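# Bridge lavender case over blocks, stand blue block on top

## Task

Place the lavender case so it spans the red and green blocks like a bridge, supported by both of them. Then set the blue block standing upright on top of the case. At the end neither gripper may be touching the case or any of the three blocks.

## Robot and tools

Robot: two arms, left_arm and right_arm, each with a two-finger parallel gripper and a wrist camera. Cameras are cam_high, cam_low, cam_left_wrist and cam_right_wrist, all 672x504.

Frames: the scene frame has its origin at table-top height, midway between the nominal arm bases, with +z up, +x pointing out over the table and left_arm on the +y side. Image left and right do not follow the arm names. The measured bases are left_arm at (+0.020, +0.289, +0.003) m and right_arm at (+0.015, -0.236, +0.025) m, each turned only slightly about z. Each arm reports its hand pose (end_effector_position in metres, end_effector_quat_wxyz) in its own base frame. That position is the point between the finger pads, about 1 cm short of the fingertips. Fingers point along the gripper's +z and open and close along its y. Reported poses may be off by a few centimetres, especially at long reach.

Row layout: every motion row has 14 numbers in [-1, 1]. The first 7 are for left_arm and the last 7 are for right_arm, each in the order dx, dy, dz, rx, ry, rz, opening. dx to rz are offsets, not poses. They are measured from that arm's Hand target at the start of the action or move, along the Hand target's own axes. A value of 1.0 means 0.6 m for dx, dy, dz and 180 degrees for the rotation vector rx, ry, rz. Offsets do not chain row to row: each row counts from the same start. Sending the same offset again moves the arm further. Opening is absolute: +1 is fully open (0.094 m) and -1 is closed. An arm that should stay put gets six zeros plus its current opening, because 0 is itself an opening command.

execute_actions(actions, cameras): actions is a list of actions. Each action has up to 15 rows, one per 1/30 s step. A short action repeats its last row until step 15. An empty list returns state with all camera images. cameras takes names, ["all"] or []. An unknown name invalidates the call.

move(target, speed, blend, opening_speed, grip_force, blocking, cameras): this drives grippers in straight lines. target is one 14-number row or a list of up to 15 rows, and every row is an offset from the same starting Hand targets. speed is in m/s, from 0.002 to 2.9, default 0.25, and rotation runs up to twice that in rad/s. It can be one value or one per target. blend is a corner radius in metres; the default 0 stops at each target. opening_speed is the rate of the opening change per second on the -1 to +1 scale, 0.2 or more. grip_force is newtons per pad, 10 to 50, either one value or one per arm. It stays in force until changed, and low values close slowly. blocking=false returns early while the motion continues. The whole move is capped at 10 s. Paths do not avoid obstacles or the other arm, and fast moves overshoot and hit harder. Do not route a path close past an arm's own base, because the elbow can whip round. The result adds a move: line with the ending (done, off_target, moving, held, fault) and any limits. limits=paced means the commanded pose was clipped, and limits=held means steps were withheld. done means at rest within 10 mm and 2 degrees of the target. It says nothing about contact.

wait(seconds, 0 to 3600) lets the scene run without new commands, and a running move continues. stop(cameras) brakes a running move. zoom_image(camera, region=[x0,y0,x1,y1]) enlarges part of that camera's latest image; the region can be at most 504x504. read_manual gives only licence texts. finished_scene(scene) ends the current scene and takes its number. It cannot be undone, and the goal must still hold once the robot lets go. After ending the first scene, make no further calls in that reply.

Control behaviour: each step, the commanded orientation is clipped to within 40 degrees of the measured orientation. Grippers often rest a few centimetres short of the target because of friction and weight. Another execute_actions call, even with all zeros, asks for the target again. Otherwise send the remaining gap as an offset. To end a push against something, command back past the gripper's position. Hand target in the result is the base for the next offsets, and Tool commands shows the present gripper commands.

Results: each result gives joint positions, joint velocities (possibly reported as within noise), joint torques (noisy and offset, and not proof of contact), grip_measured (opening on the command scale, reading up to about 2.5 mm wide when empty and a little narrower than a firmly held part) and grip_effort_nm (motor effort, negative when closing). It also shows motor temperatures, some step positions for action calls, and camera images when requested. To release, command an opening clearly above grip_measured. Squeezing jumps to full force about 0.06 below the touch reading, so close slowly on fragile things.

Avoid: knocking anything off the table or leaving it off the table; dropping parts or releasing them while they move; fast impacts; hard pushes into fixed or heavy things; contact or pressing between the two arms or grippers; pinching the other gripper's fingers; and strain on the wrist-camera cables, where cable contact counts as hand contact. Long holds, stretched poses and pushing toward unreachable targets heat the motors. A MOTOR HOT line appears at 75 °C, the arm folds and idles at 90 °C, and it goes limp at 100 °C. A camera stand sits behind the arms, and loose objects may occasionally be nudged by outside pushes.

Each tool is called as name([rows], argument=value, ...), one row to a line, values as JSON.

## Session

execute_actions(actions=[])

Scene clock: 0.00 s.
left_arm: end_effector_position=(+0.4102, -0.0241, +0.0944) grip_measured=+1.000 grip_effort_nm=n/a end_effector_quat_wxyz=(+0.574, +0.020, +0.819, +0.018) | right_arm: end_effector_position=(+0.3985, -0.0227, +0.1099) grip_measured=+1.000 grip_effort_nm=n/a end_effector_quat_wxyz=(+0.595, +0.004, +0.804, -0.012)
Joint positions: left_arm=[-0.109 1.592 0.42 0.821 -0.109 0.017 0.094] | right_arm=[-0.085 1.512 0.364 0.851 -0.057 -0.033 0.094]
Joint velocities: within noise
Joint torques (N m): no reading
Motor temperatures (°C): left_arm=[25 30 37 38 29 27 26] | right_arm=[25 32 35 37 25 27 24]
Heat: left arm: 38 °C; right arm: 37 °C.
Hand target: left_arm +0.4107, -0.0233, +0.0953; +0.573, +0.019, +0.819, +0.020 | right_arm +0.4004, -0.0229, +0.1153; +0.601, +0.004, +0.799, -0.013
Tool commands: left_gripper/opening=+1.0 right_gripper/opening=+1.0

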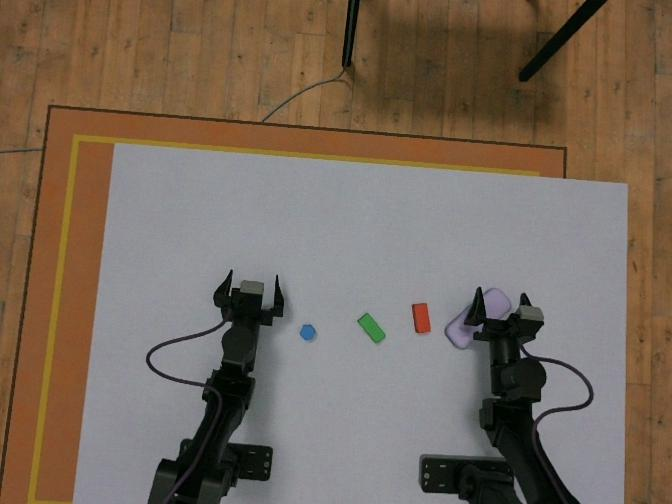

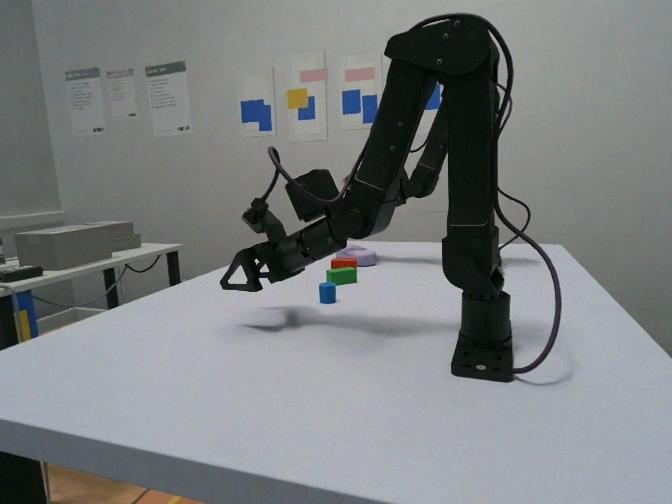

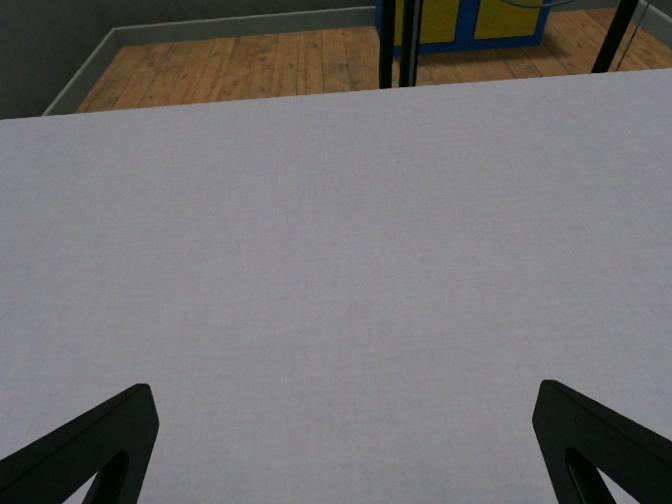

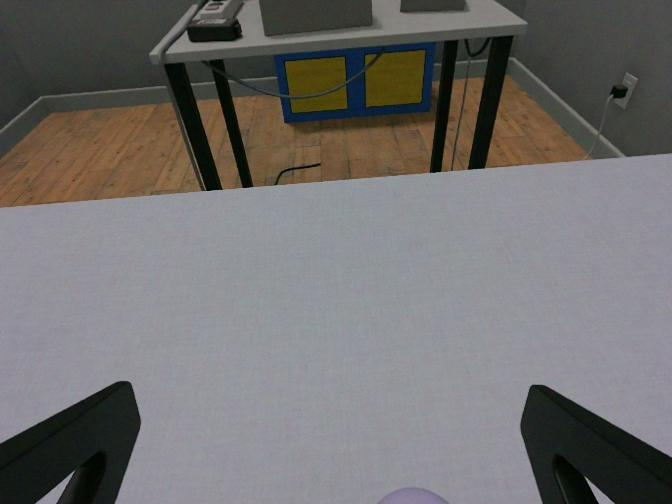

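zoom_image(camera="cam_high", region=[280, 260, 560, 370])

zoom_image(camera="cam_low", region=[280, 220, 420, 320])

Scaled by 1.800 from the camera's image (finer frame: 960x720).

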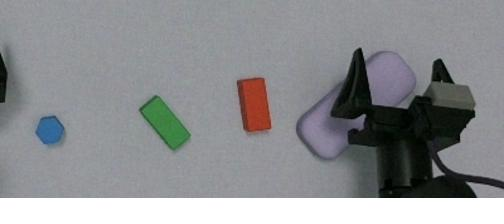

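Scaled by 3.600 from the camera's image (finer frame: 960x720).

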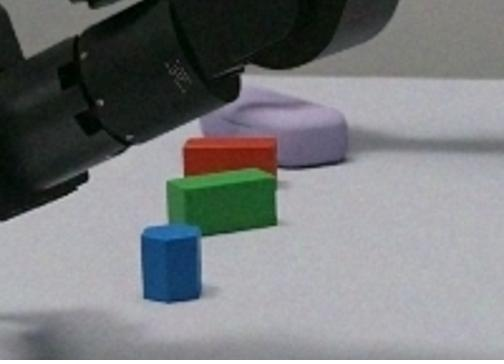

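move(target=[-0.2458, -0.1333, -0.3216, 0, 0.2497, 0, 1, -0.2494, 0, -0.2461, 0, 0.2717, 0, 1], speed=0.4, cameras=["all"])

Scene clock: 19.70 s.
left_arm: end_effector_position=(+0.2790, -0.1169, +0.2937) grip_measured=+1.000 grip_effort_nm=0.01 end_effector_quat_wxyz=(+0.221, +0.019, +0.975, +0.021) | right_arm: end_effector_position=(+0.2993, -0.0179, +0.2961) grip_measured=+1.000 grip_effort_nm=0.00 end_effector_quat_wxyz=(+0.217, +0.010, +0.976, -0.006)
Joint positions: left_arm=[-0.552 1.496 1.843 -1.547 -0.257 -0.464 0.094] | right_arm=[-0.072 1.44 1.801 -1.494 -0.015 -0.048 0.094]
Joint torques (N m): left_arm=[0.65 -3.29 7.77 0.62 -0.22 -0.12] | right_arm=[0.64 -3.21 9.14 1.06 0.07 -0.01]
Heat: left arm: 39 °C; right arm: 41 °C.
Hand target: left_arm +0.2793, -0.1133, +0.2954; +0.216, +0.010, +0.976, +0.026 | right_arm +0.2999, -0.0178, +0.3000; +0.217, +0.009, +0.976, -0.010
Off the commanded pose: left_arm 0.004 m, 1 deg | right_arm 0.004 m, 1 deg.
move: done

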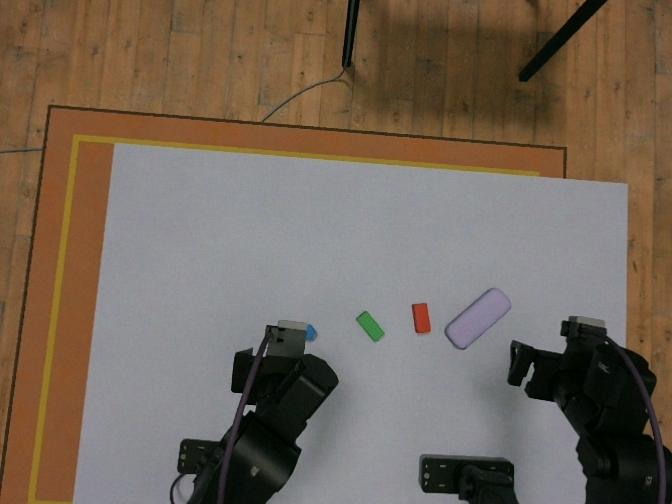

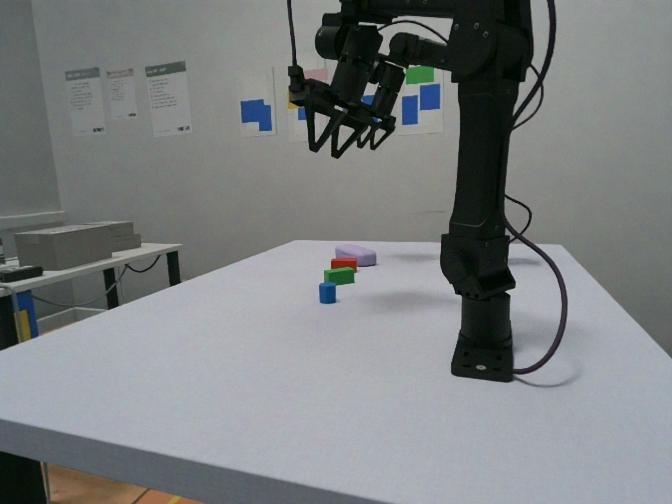

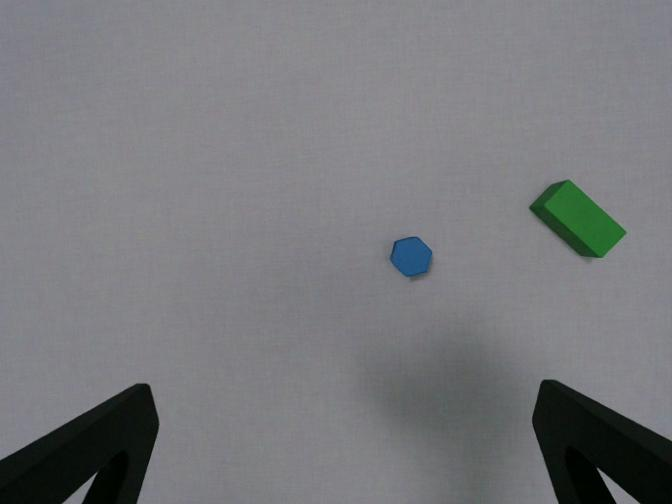

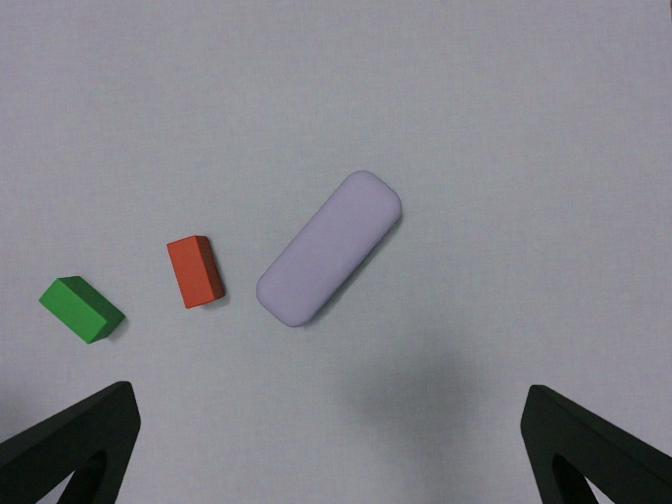

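zoom_image(camera="cam_right_wrist", region=[20, 150, 440, 360])

zoom_image(camera="cam_left_wrist", region=[360, 160, 660, 310])

Scaled by 1.200 from the camera's image (finer frame: 960x720).

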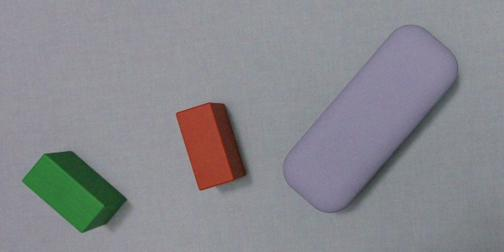

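Scaled by 1.680 from the camera's image (finer frame: 960x720).

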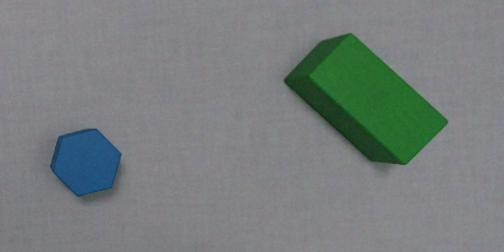

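move(target=[0.0700, -0.1117, 0.2835, 0.0371, 0.1350, 0.0865, 1, 0.0634, 0.0117, 0.3014, 0.0446, 0.1352, 0.2226, 1], speed=0.35, cameras=["all"])

Scene clock: 57.53 s.
left_arm: end_effector_position=(+0.3095, -0.1719, +0.1262) grip_measured=+1.000 grip_effort_nm=0.00 end_effector_quat_wxyz=(+0.007, +0.146, +0.989, -0.002) | right_arm: end_effector_position=(+0.3427, -0.0139, +0.1278) grip_measured=+1.000 grip_effort_nm=0.00 end_effector_quat_wxyz=(+0.011, +0.351, +0.936, +0.000)
Joint positions: left_arm=[-0.511 1.873 1.657 -1.341 -0.002 -0.217 0.094] | right_arm=[-0.04 1.822 1.598 -1.326 0.007 0.676 0.094]
Joint torques (N m): left_arm=[0.61 -6.2 6.42 0.25 -0.02 0.13] | right_arm=[-0.29 -6.27 6.19 0.45 -0.1 0.07]
Heat: left arm: 39 °C; right arm: 37 °C.
Hand target: left_arm +0.3127, -0.1712, +0.1201; +0.001, +0.148, +0.989, +0.000 | right_arm +0.3421, -0.0145, +0.1200; +0.000, +0.356, +0.934, +0.000
Off the commanded pose: left_arm 0.007 m, 1 deg | right_arm 0.008 m, 1 deg.
move: done

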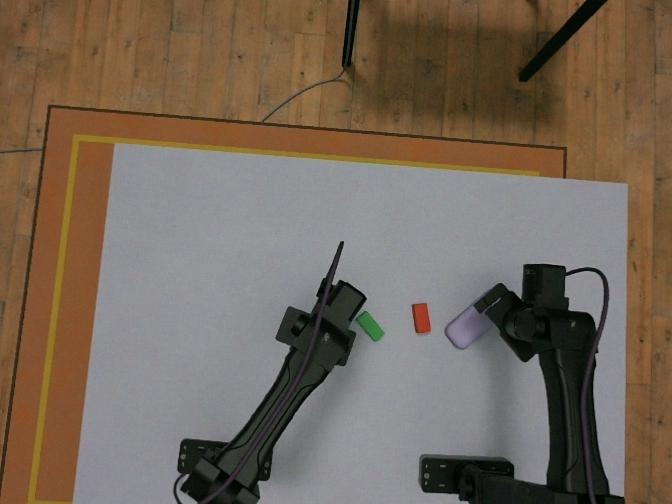

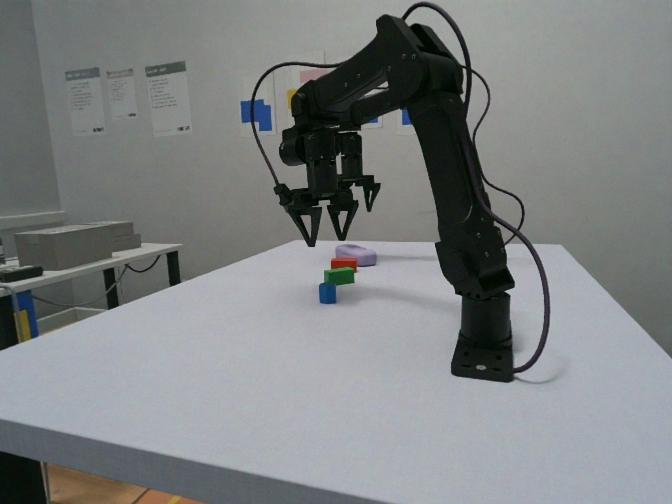

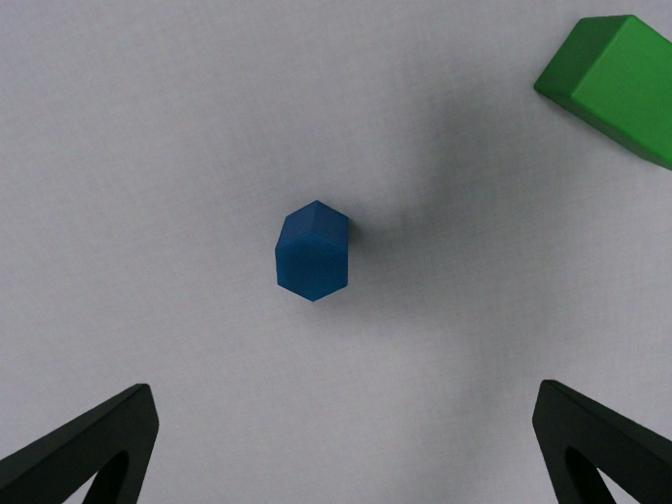

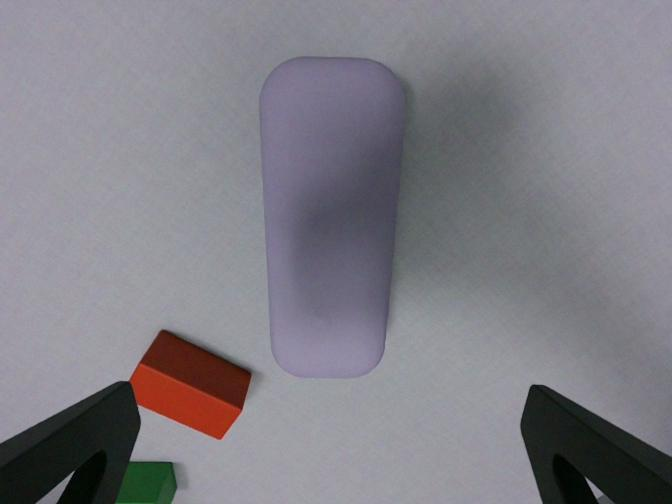

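move(target=[0.0117, 0.0158, 0.0917, 0, 0, 0, 1, 0.0233, 0.005, 0.0917, 0, 0, 0, 1], speed=0.2, cameras=["cam_low", "cam_left_wrist", "cam_right_wrist"])

Scene clock: 74.13 s.
left_arm: end_effector_position=(+0.3112, -0.1636, +0.0728) grip_measured=+1.000 grip_effort_nm=0.00 end_effector_quat_wxyz=(+0.010, +0.146, +0.989, -0.003) | right_arm: end_effector_position=(+0.3378, -0.0057, +0.0726) grip_measured=+1.000 grip_effort_nm=0.00 end_effector_quat_wxyz=(+0.011, +0.355, +0.935, +0.001)
Joint positions: left_arm=[-0.487 1.873 1.444 -1.12 -0.001 -0.194 0.094] | right_arm=[-0.017 1.822 1.378 -1.105 0.005 0.71 0.094]
Joint torques (N m): left_arm=[0.51 -6.93 4.62 0.28 -0.01 0.12] | right_arm=[0.53 -6.61 5.35 0.47 -0.06 0.07]
Heat: left arm: 39 °C; right arm: 36 °C.
Hand target: left_arm +0.3088, -0.1601, +0.0651; +0.001, +0.148, +0.989, +0.000 | right_arm +0.3337, -0.0030, +0.0650; +0.000, +0.356, +0.934, +0.000
Off the commanded pose: left_arm 0.009 m, 1 deg | right_arm 0.009 m, 1 deg.
move: done

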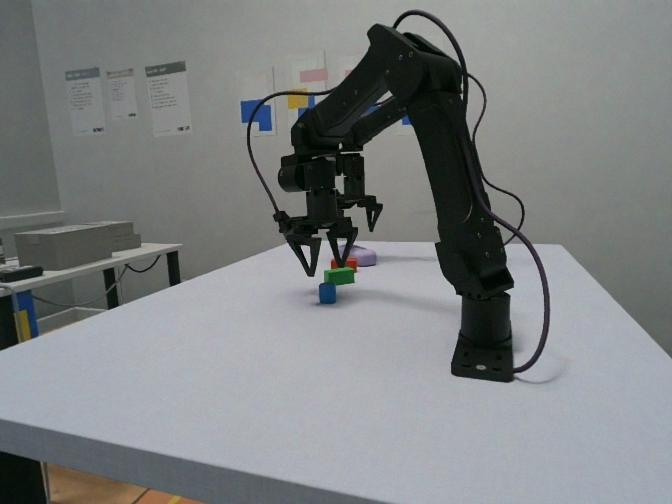

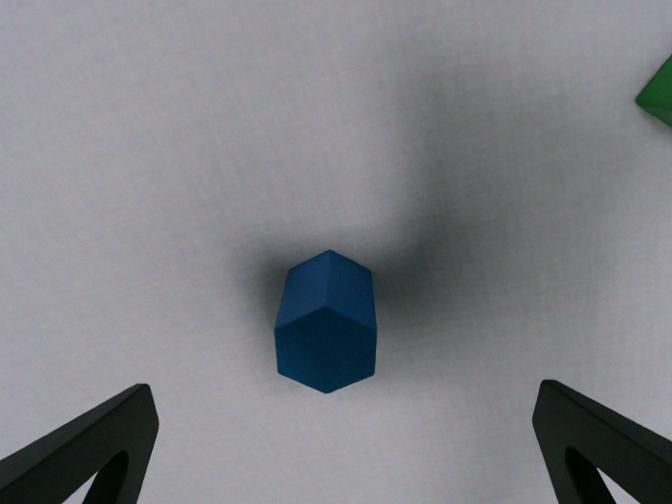

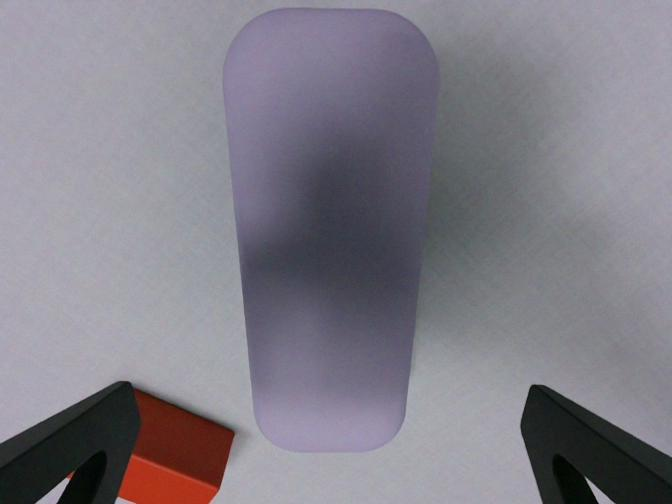

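move(target=[0.0157, 0.0047, 0.086, 0, 0, 0, 0.1, 0.005, 0.0033, 0.1033, 0, 0, 0, 0.55], speed=0.12, opening_speed=1.5, cameras=["all"])

Scene clock: 88.33 s.
left_arm: end_effector_position=(+0.3040, -0.1596, +0.0240) grip_measured=+0.102 grip_effort_nm=-0.13 end_effector_quat_wxyz=(+0.014, +0.147, +0.989, -0.005) | right_arm: end_effector_position=(+0.3380, -0.0017, +0.0127) grip_measured=+0.552 grip_effort_nm=-0.10 end_effector_quat_wxyz=(+0.012, +0.356, +0.934, +0.004)
Joint positions: left_arm=[-0.487 1.889 1.263 -0.916 -0.001 -0.192 0.052] | right_arm=[-0.008 1.89 1.215 -0.87 0 0.72 0.073]
Joint torques (N m): left_arm=[0.73 -6.06 4.42 0.32 -0.02 0.12] | right_arm=[0.65 -6.24 5.14 0.5 -0.02 0.09]
Heat: left arm: 39 °C; right arm: 35 °C.
Hand target: left_arm +0.3008, -0.1547, +0.0135; +0.001, +0.147, +0.989, +0.000 | right_arm +0.3327, +0.0005, +0.0029; +0.000, +0.356, +0.934, +0.000
Off the commanded pose: left_arm 0.012 m, 2 deg | right_arm 0.011 m, 2 deg.
move: off_target (left_arm, right_arm)

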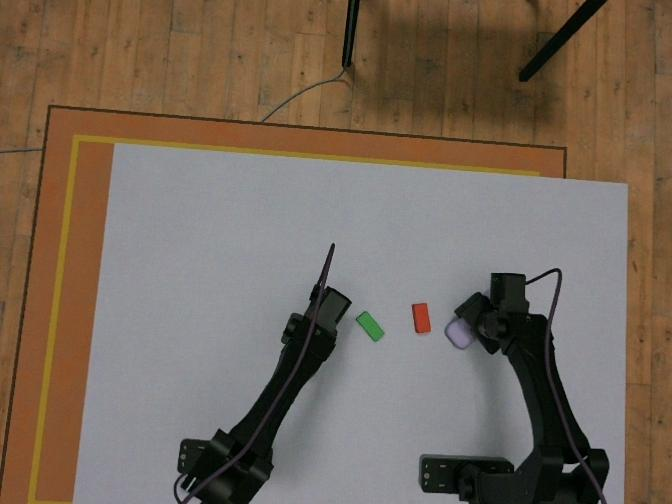

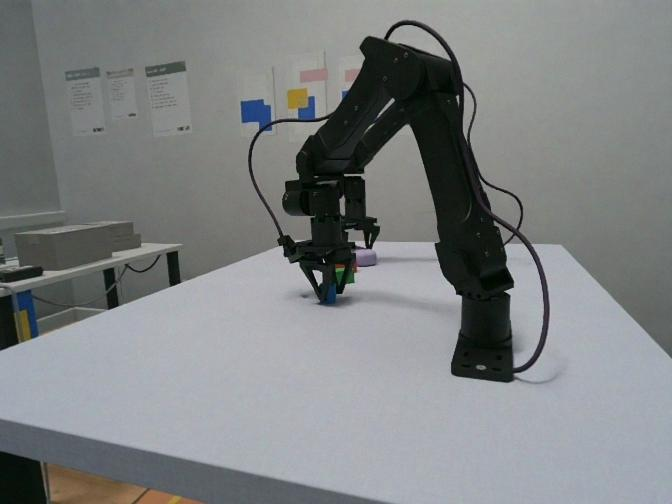

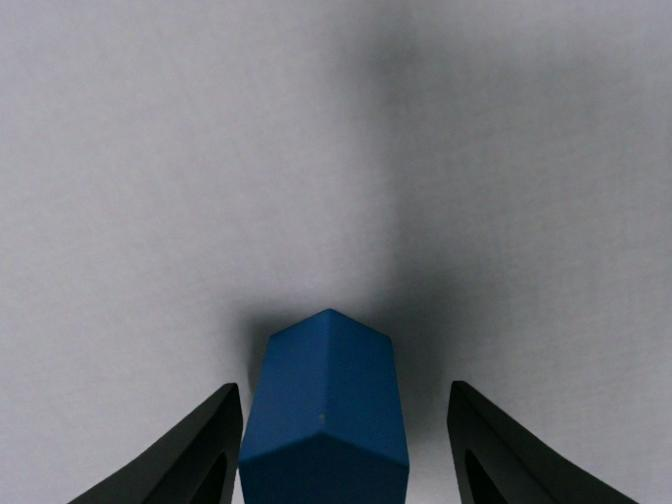

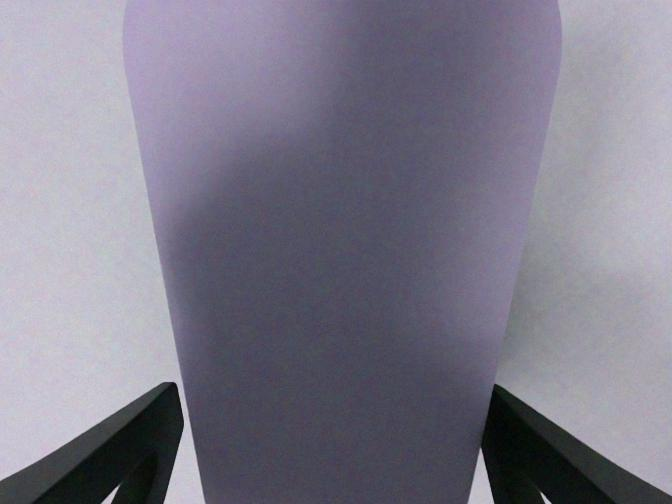

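move(target=[0.011, 0.0075, 0, 0, 0, 0, 0.1, 0, 0, 0, 0, 0, 0, 0.15], speed=0.1, opening_speed=0.5, grip_force=30, cameras=["cam_left_wrist", "cam_right_wrist"])

Scene clock: 95.27 s.
left_arm: end_effector_position=(+0.2976, -0.1521, +0.0162) grip_measured=+0.102 grip_effort_nm=-0.13 end_effector_quat_wxyz=(+0.003, +0.146, +0.989, -0.001) | right_arm: end_effector_position=(+0.3381, -0.0017, +0.0127) grip_measured=+0.331 grip_effort_nm=-0.66 end_effector_quat_wxyz=(+0.012, +0.356, +0.934, +0.004)
Joint positions: left_arm=[-0.476 1.889 1.23 -0.906 0 -0.182 0.052] | right_arm=[-0.008 1.89 1.215 -0.87 0 0.721 0.063]
Joint torques (N m): left_arm=[0.61 -7.69 4.25 0.27 -0.03 0.12] | right_arm=[0.68 -6.11 5.15 0.5 -0.02 0.08]
Heat: left arm: 38 °C; right arm: 35 °C.
Hand target: left_arm +0.2957, -0.1484, +0.0134; +0.001, +0.148, +0.989, +0.000 | right_arm +0.3327, +0.0005, +0.0029; +0.000, +0.356, +0.934, +0.000
Off the commanded pose: left_arm 0.005 m, 0 deg | right_arm 0.011 m, 2 deg.
grip_force (N): 30, 30
move: done

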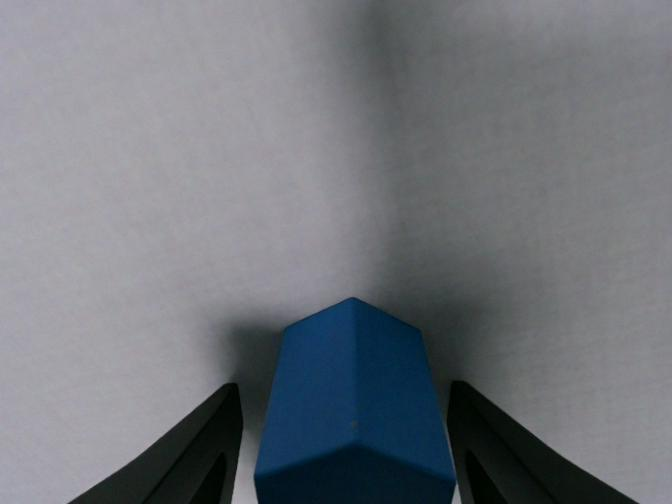

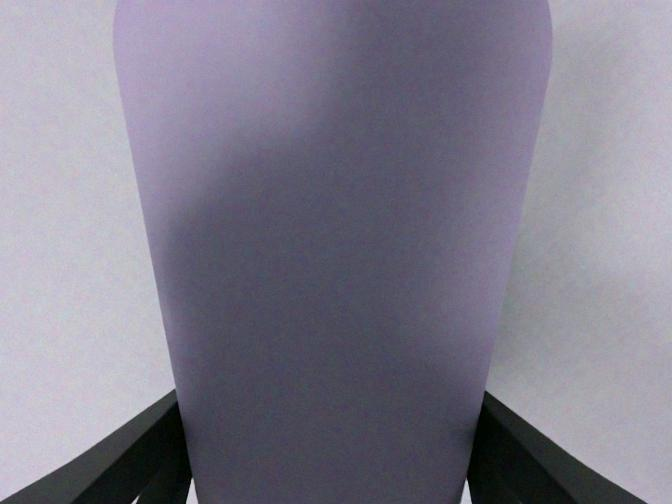

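move([
  [0,0,0,0,0,0,-0.6, 0,0,-0.15,0,0,0,0.15],
  [0,0,0,0,0,0,-0.6, 0.236,0.1903,-0.15,0,0,0.1667,0.15],
], speed=0.2, blend=0.02, opening_speed=0.6, cameras=["all"])

Scene clock: 115.93 s.
left_arm: end_effector_position=(+0.2976, -0.1522, +0.0162) grip_measured=-0.344 grip_effort_nm=-0.66 end_effector_quat_wxyz=(+0.003, +0.146, +0.989, -0.001) | right_arm: end_effector_position=(+0.2996, +0.1789, +0.0913) grip_measured=+0.330 grip_effort_nm=-0.66 end_effector_quat_wxyz=(-0.005, +0.583, +0.812, +0.006)
Joint positions: left_arm=[-0.476 1.889 1.23 -0.906 0 -0.182 0.031] | right_arm=[0.529 1.867 1.51 -1.207 -0.013 1.775 0.063]
Joint torques (N m): left_arm=[0.61 -7.68 4.23 0.27 -0.02 0.11] | right_arm=[0.5 -6.46 9.78 0.2 0.09 0.11]
Heat: left arm: 38 °C; right arm: 34 °C.
Hand target: left_arm +0.2957, -0.1485, +0.0134; +0.001, +0.148, +0.989, +0.000 | right_arm +0.3031, +0.1800, +0.0930; +0.000, +0.586, +0.810, +0.000
Off the commanded pose: left_arm 0.005 m, 0 deg | right_arm 0.004 m, 1 deg.
grip_force (N): 30, 30
move: done; blend cut to 0 m at target 1

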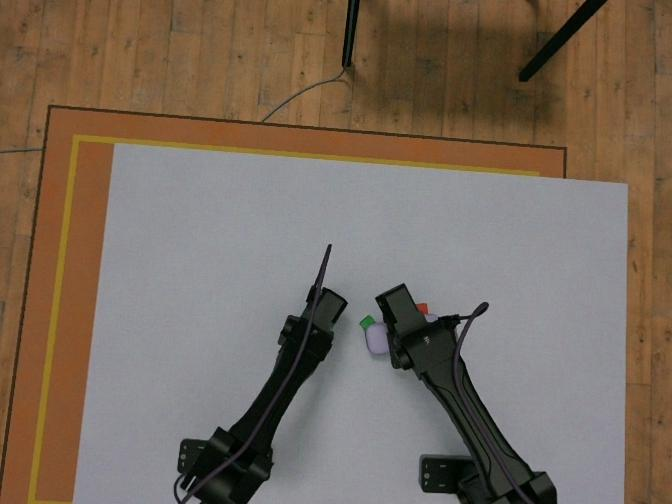

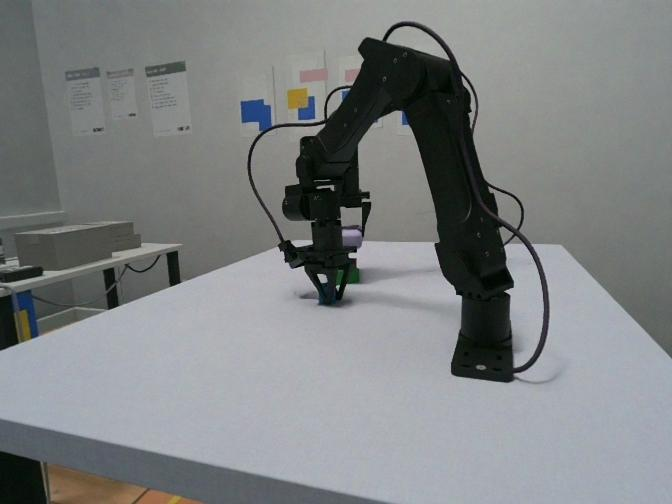

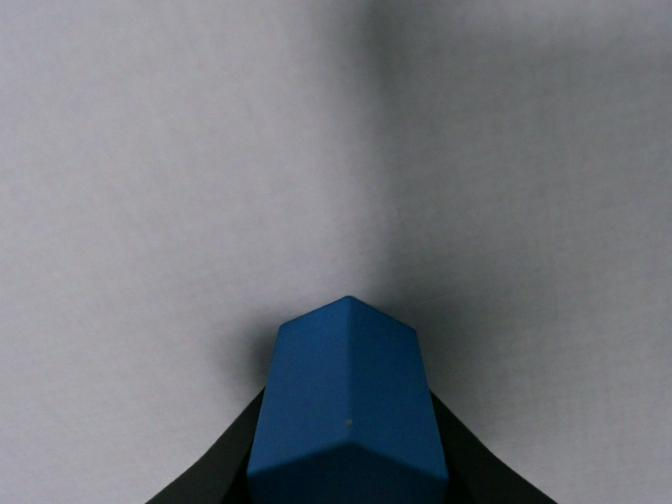

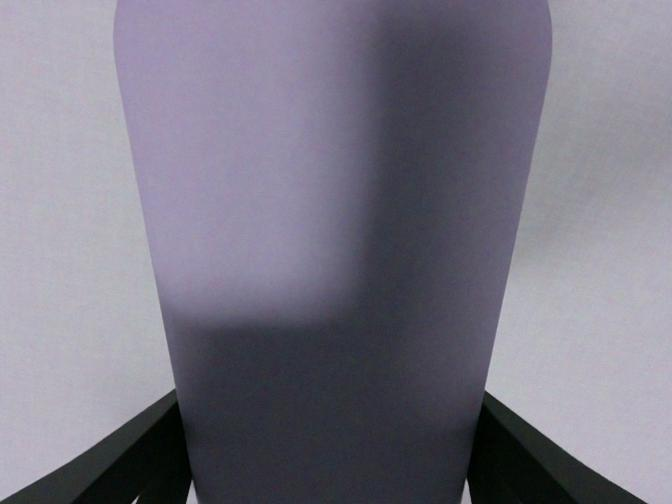

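zoom_image(camera="cam_high", region=[340, 270, 460, 370])

zoom_image(camera="cam_low", region=[290, 200, 390, 310])

Scaled by 4.200 from the camera's image (finer frame: 960x720).

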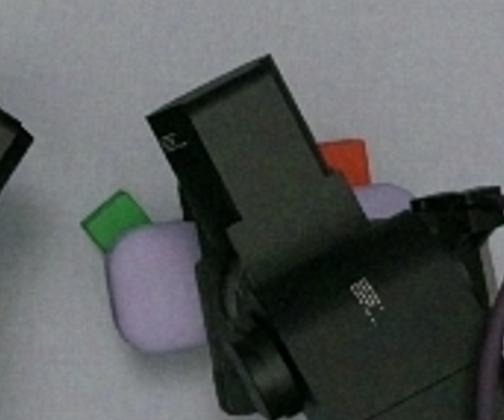

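Scaled by 4.582 from the camera's image (finer frame: 960x720).

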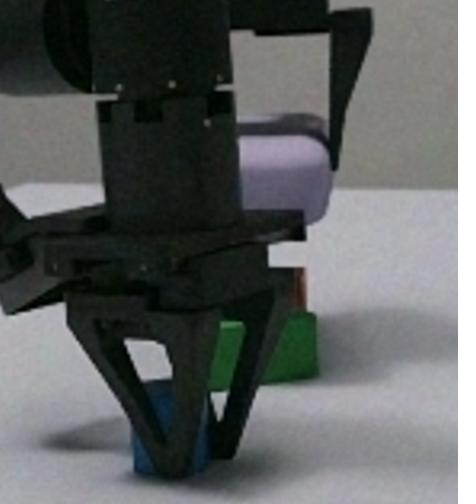

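move(target=[0,0,-0.17,0,0,0,-0.6, -0.0078,0.0315,0.0417,0,0,0,0.15], speed=0.12, cameras=["cam_high", "cam_low", "cam_left_wrist"])

zoom_image(camera="cam_high", region=[340, 270, 460, 370])

zoom_image(camera="cam_low", region=[290, 200, 390, 310])

Scene clock: 128.33 s.
left_arm: end_effector_position=(+0.2929, -0.1498, +0.1026) grip_measured=-0.344 grip_effort_nm=-0.65 end_effector_quat_wxyz=(-0.010, +0.146, +0.989, +0.003) | right_arm: end_effector_position=(+0.3132, +0.1812, +0.0673) grip_measured=+0.330 grip_effort_nm=-0.66 end_effector_quat_wxyz=(-0.008, +0.584, +0.812, -0.002)
Joint positions: left_arm=[-0.476 1.813 1.486 -1.265 0 -0.182 0.031] | right_arm=[0.515 1.946 1.521 -1.157 -0.013 1.762 0.063]
Joint torques (N m): left_arm=[0.57 -8.7 8.28 -0.1 -0.03 0.12] | right_arm=[-0.31 -6.87 9.62 0.35 0.1 -0.01]
Heat: left arm: 38 °C; right arm: 36 °C.
Hand target: left_arm +0.2955, -0.1484, +0.1154; +0.000, +0.148, +0.989, +0.000 | right_arm +0.3226, +0.1815, +0.0680; +0.000, +0.586, +0.810, +0.000
Off the commanded pose: left_arm 0.013 m, 1 deg | right_arm 0.009 m, 1 deg.
grip_force (N): 30, 30
move: off_target (left_arm)

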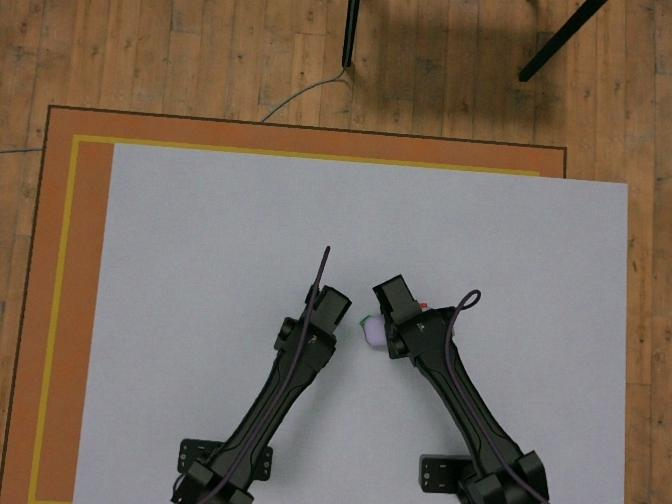

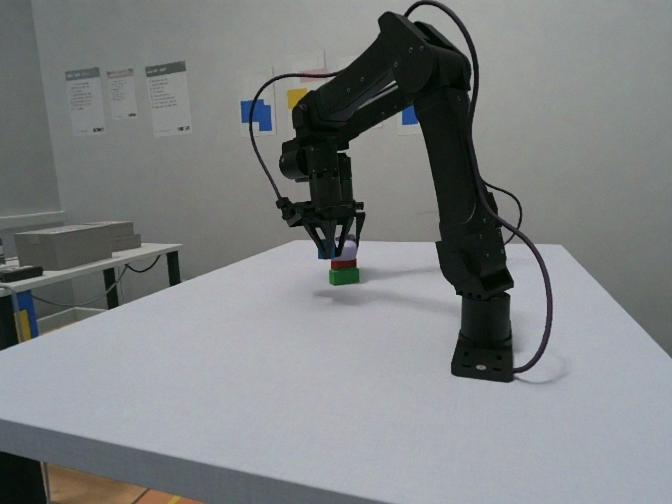

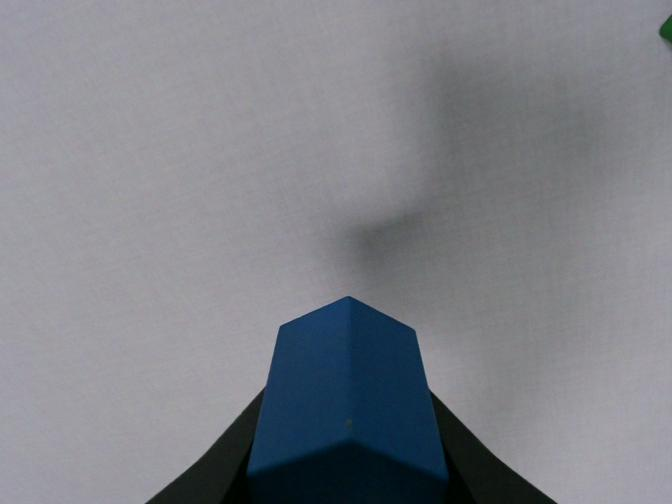

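Scaled by 4.200 from the camera's image (finer frame: 960x720).

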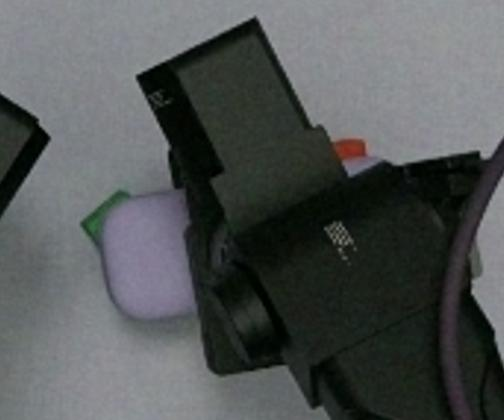

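Scaled by 4.582 from the camera's image (finer frame: 960x720).

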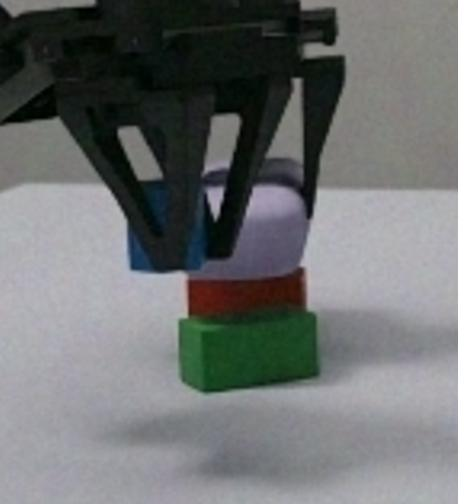

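move(target=[0,0,0,0,0,0,-0.6, -0.001,-0.005,0.0383,0,0,0,0.15], speed=0.06, cameras=["cam_high", "cam_low"])

zoom_image(camera="cam_high", region=[340, 270, 460, 370])

zoom_image(camera="cam_low", region=[290, 200, 390, 310])

Scene clock: 133.50 s.
left_arm: end_effector_position=(+0.2928, -0.1497, +0.1026) grip_measured=-0.344 grip_effort_nm=-0.65 end_effector_quat_wxyz=(-0.010, +0.146, +0.989, +0.004) | right_arm: end_effector_position=(+0.3222, +0.1863, +0.0550) grip_measured=+0.330 grip_effort_nm=-0.66 end_effector_quat_wxyz=(+0.000, +0.584, +0.812, +0.017)
Joint positions: left_arm=[-0.476 1.813 1.486 -1.266 0 -0.182 0.031] | right_arm=[0.515 1.956 1.485 -1.069 -0.013 1.762 0.063]
Joint torques (N m): left_arm=[0.58 -8.7 8.28 -0.12 -0.04 0.11] | right_arm=[-0.31 -7.15 5.65 0.44 0.11 0]
Motor temperatures (°C): left_arm=[24 33 38 33 27 26 25] | right_arm=[24 33 36 33 25 26 24]
Heat: left arm: 38 °C; right arm: 36 °C.
Hand target: left_arm +0.2955, -0.1484, +0.1154; +0.001, +0.148, +0.989, +0.000 | right_arm +0.3199, +0.1800, +0.0450; +0.000, +0.586, +0.810, +0.000
Off the commanded pose: left_arm 0.013 m, 1 deg | right_arm 0.012 m, 2 deg.
grip_force (N): 30, 30
move: off_target (right_arm)

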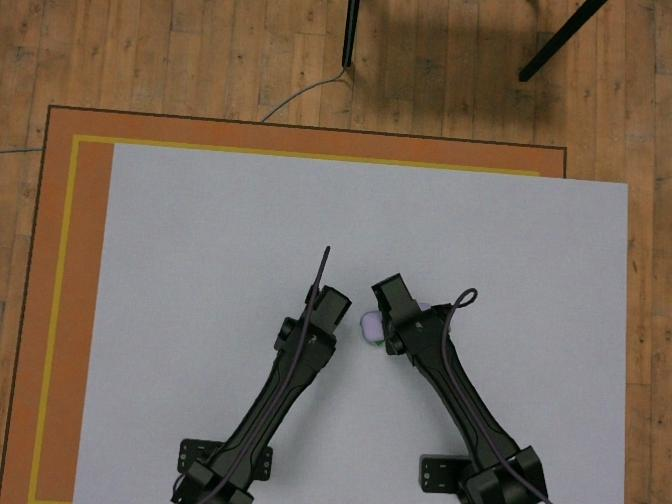

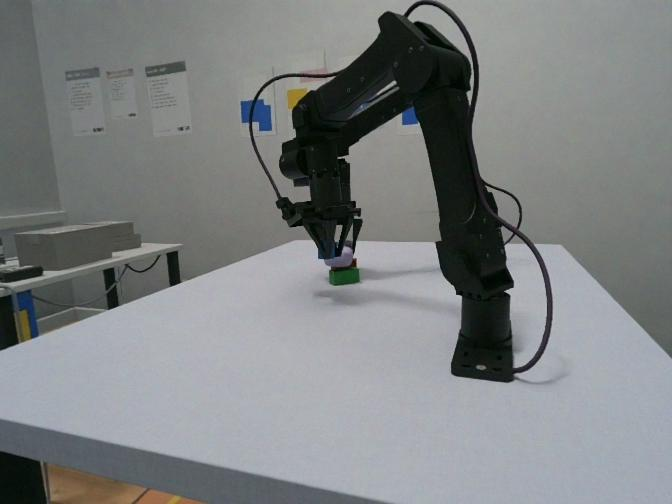

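Scaled by 4.200 from the camera's image (finer frame: 960x720).

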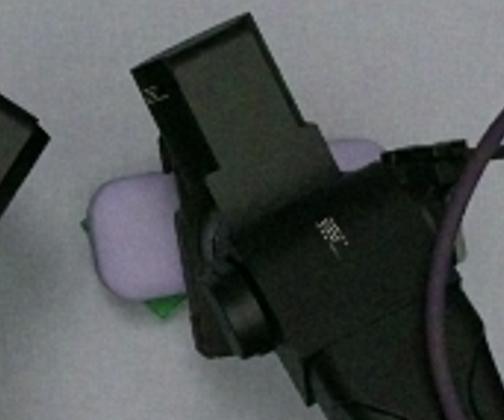

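Scaled by 4.582 from the camera's image (finer frame: 960x720).

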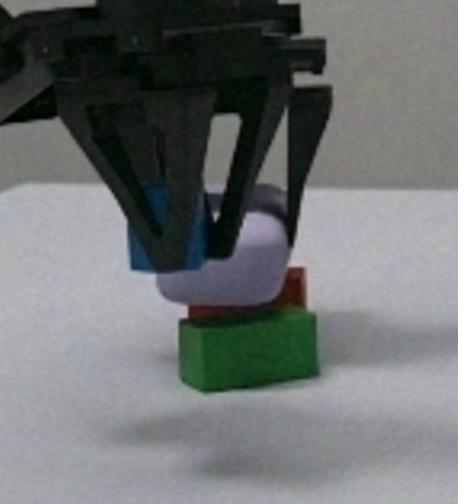

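move(target=[0,0,0,0,0,0,-0.6, -0.0103,-0.0034,0.0083,0,0,0,0.15], speed=0.06, cameras=["cam_high", "cam_low"])

zoom_image(camera="cam_high", region=[340, 270, 460, 370])

zoom_image(camera="cam_low", region=[290, 200, 390, 310])

Scene clock: 138.57 s.
left_arm: end_effector_position=(+0.2928, -0.1497, +0.1026) grip_measured=-0.344 grip_effort_nm=-0.66 end_effector_quat_wxyz=(-0.010, +0.146, +0.989, +0.004) | right_arm: end_effector_position=(+0.3227, +0.1792, +0.0480) grip_measured=+0.330 grip_effort_nm=-0.66 end_effector_quat_wxyz=(+0.000, +0.585, +0.811, +0.014)
Joint positions: left_arm=[-0.476 1.813 1.486 -1.266 0 -0.182 0.031] | right_arm=[0.498 1.956 1.457 -1.046 -0.013 1.747 0.063]
Joint torques (N m): left_arm=[0.59 -8.72 8.28 -0.12 -0.03 0.11] | right_arm=[-0.2 -7.46 5.39 0.4 0.1 0.02]
Heat: left arm: 38 °C; right arm: 35 °C.
Hand target: left_arm +0.2955, -0.1484, +0.1154; +0.001, +0.148, +0.989, +0.000 | right_arm +0.3198, +0.1733, +0.0399; +0.000, +0.586, +0.810, +0.000
Off the commanded pose: left_arm 0.013 m, 1 deg | right_arm 0.010 m, 2 deg.
grip_force (N): 30, 30
move: done

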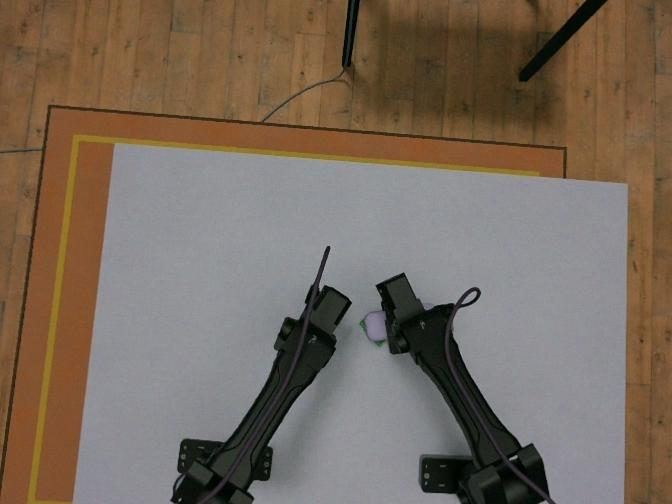

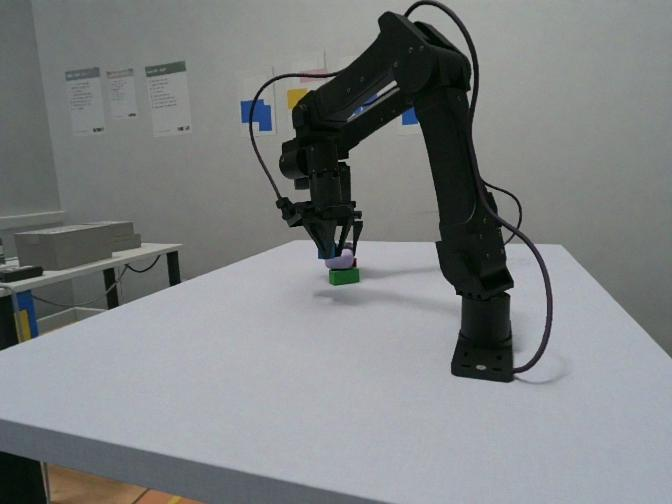

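Scaled by 4.200 from the camera's image (finer frame: 960x720).

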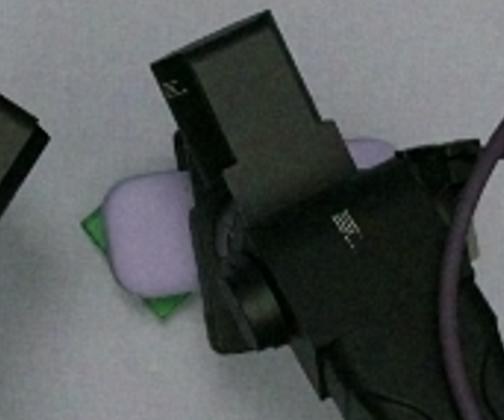

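Scaled by 4.582 from the camera's image (finer frame: 960x720).

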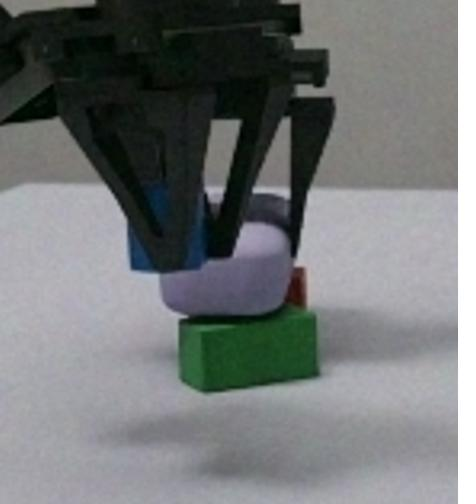

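move(target=[0,0,0,0,0,0,-0.6, 0,0,0.01,0,0,0,0.15], speed=0.05, cameras=["cam_low"])

zoom_image(camera="cam_low", region=[290, 200, 390, 310])

Scene clock: 142.43 s.
left_arm: end_effector_position=(+0.2928, -0.1497, +0.1026) grip_measured=-0.344 grip_effort_nm=-0.66 end_effector_quat_wxyz=(-0.010, +0.146, +0.989, +0.004) | right_arm: end_effector_position=(+0.3230, +0.1793, +0.0459) grip_measured=+0.330 grip_effort_nm=-0.66 end_effector_quat_wxyz=(+0.001, +0.584, +0.811, +0.015)
Joint positions: left_arm=[-0.476 1.813 1.486 -1.266 0 -0.182 0.031] | right_arm=[0.498 1.956 1.448 -1.034 -0.012 1.746 0.063]
Joint torques (N m): left_arm=[0.59 -8.72 8.28 -0.13 -0.03 0.12] | right_arm=[-0.12 -7.04 4.78 0.53 0.1 0.01]
Heat: left arm: 38 °C; right arm: 35 °C.
Hand target: left_arm +0.2955, -0.1484, +0.1154; +0.001, +0.148, +0.989, +0.000 | right_arm +0.3199, +0.1734, +0.0340; +0.000, +0.586, +0.810, +0.000
Off the commanded pose: left_arm 0.013 m, 1 deg | right_arm 0.014 m, 2 deg.
grip_force (N): 30, 30
move: off_target (right_arm)

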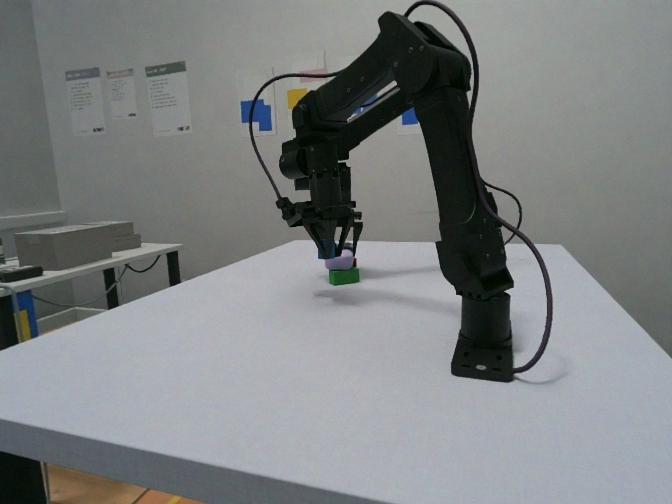

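Scaled by 4.582 from the camera's image (finer frame: 960x720).

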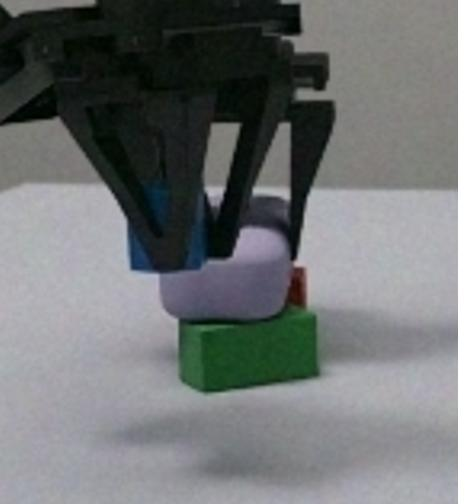

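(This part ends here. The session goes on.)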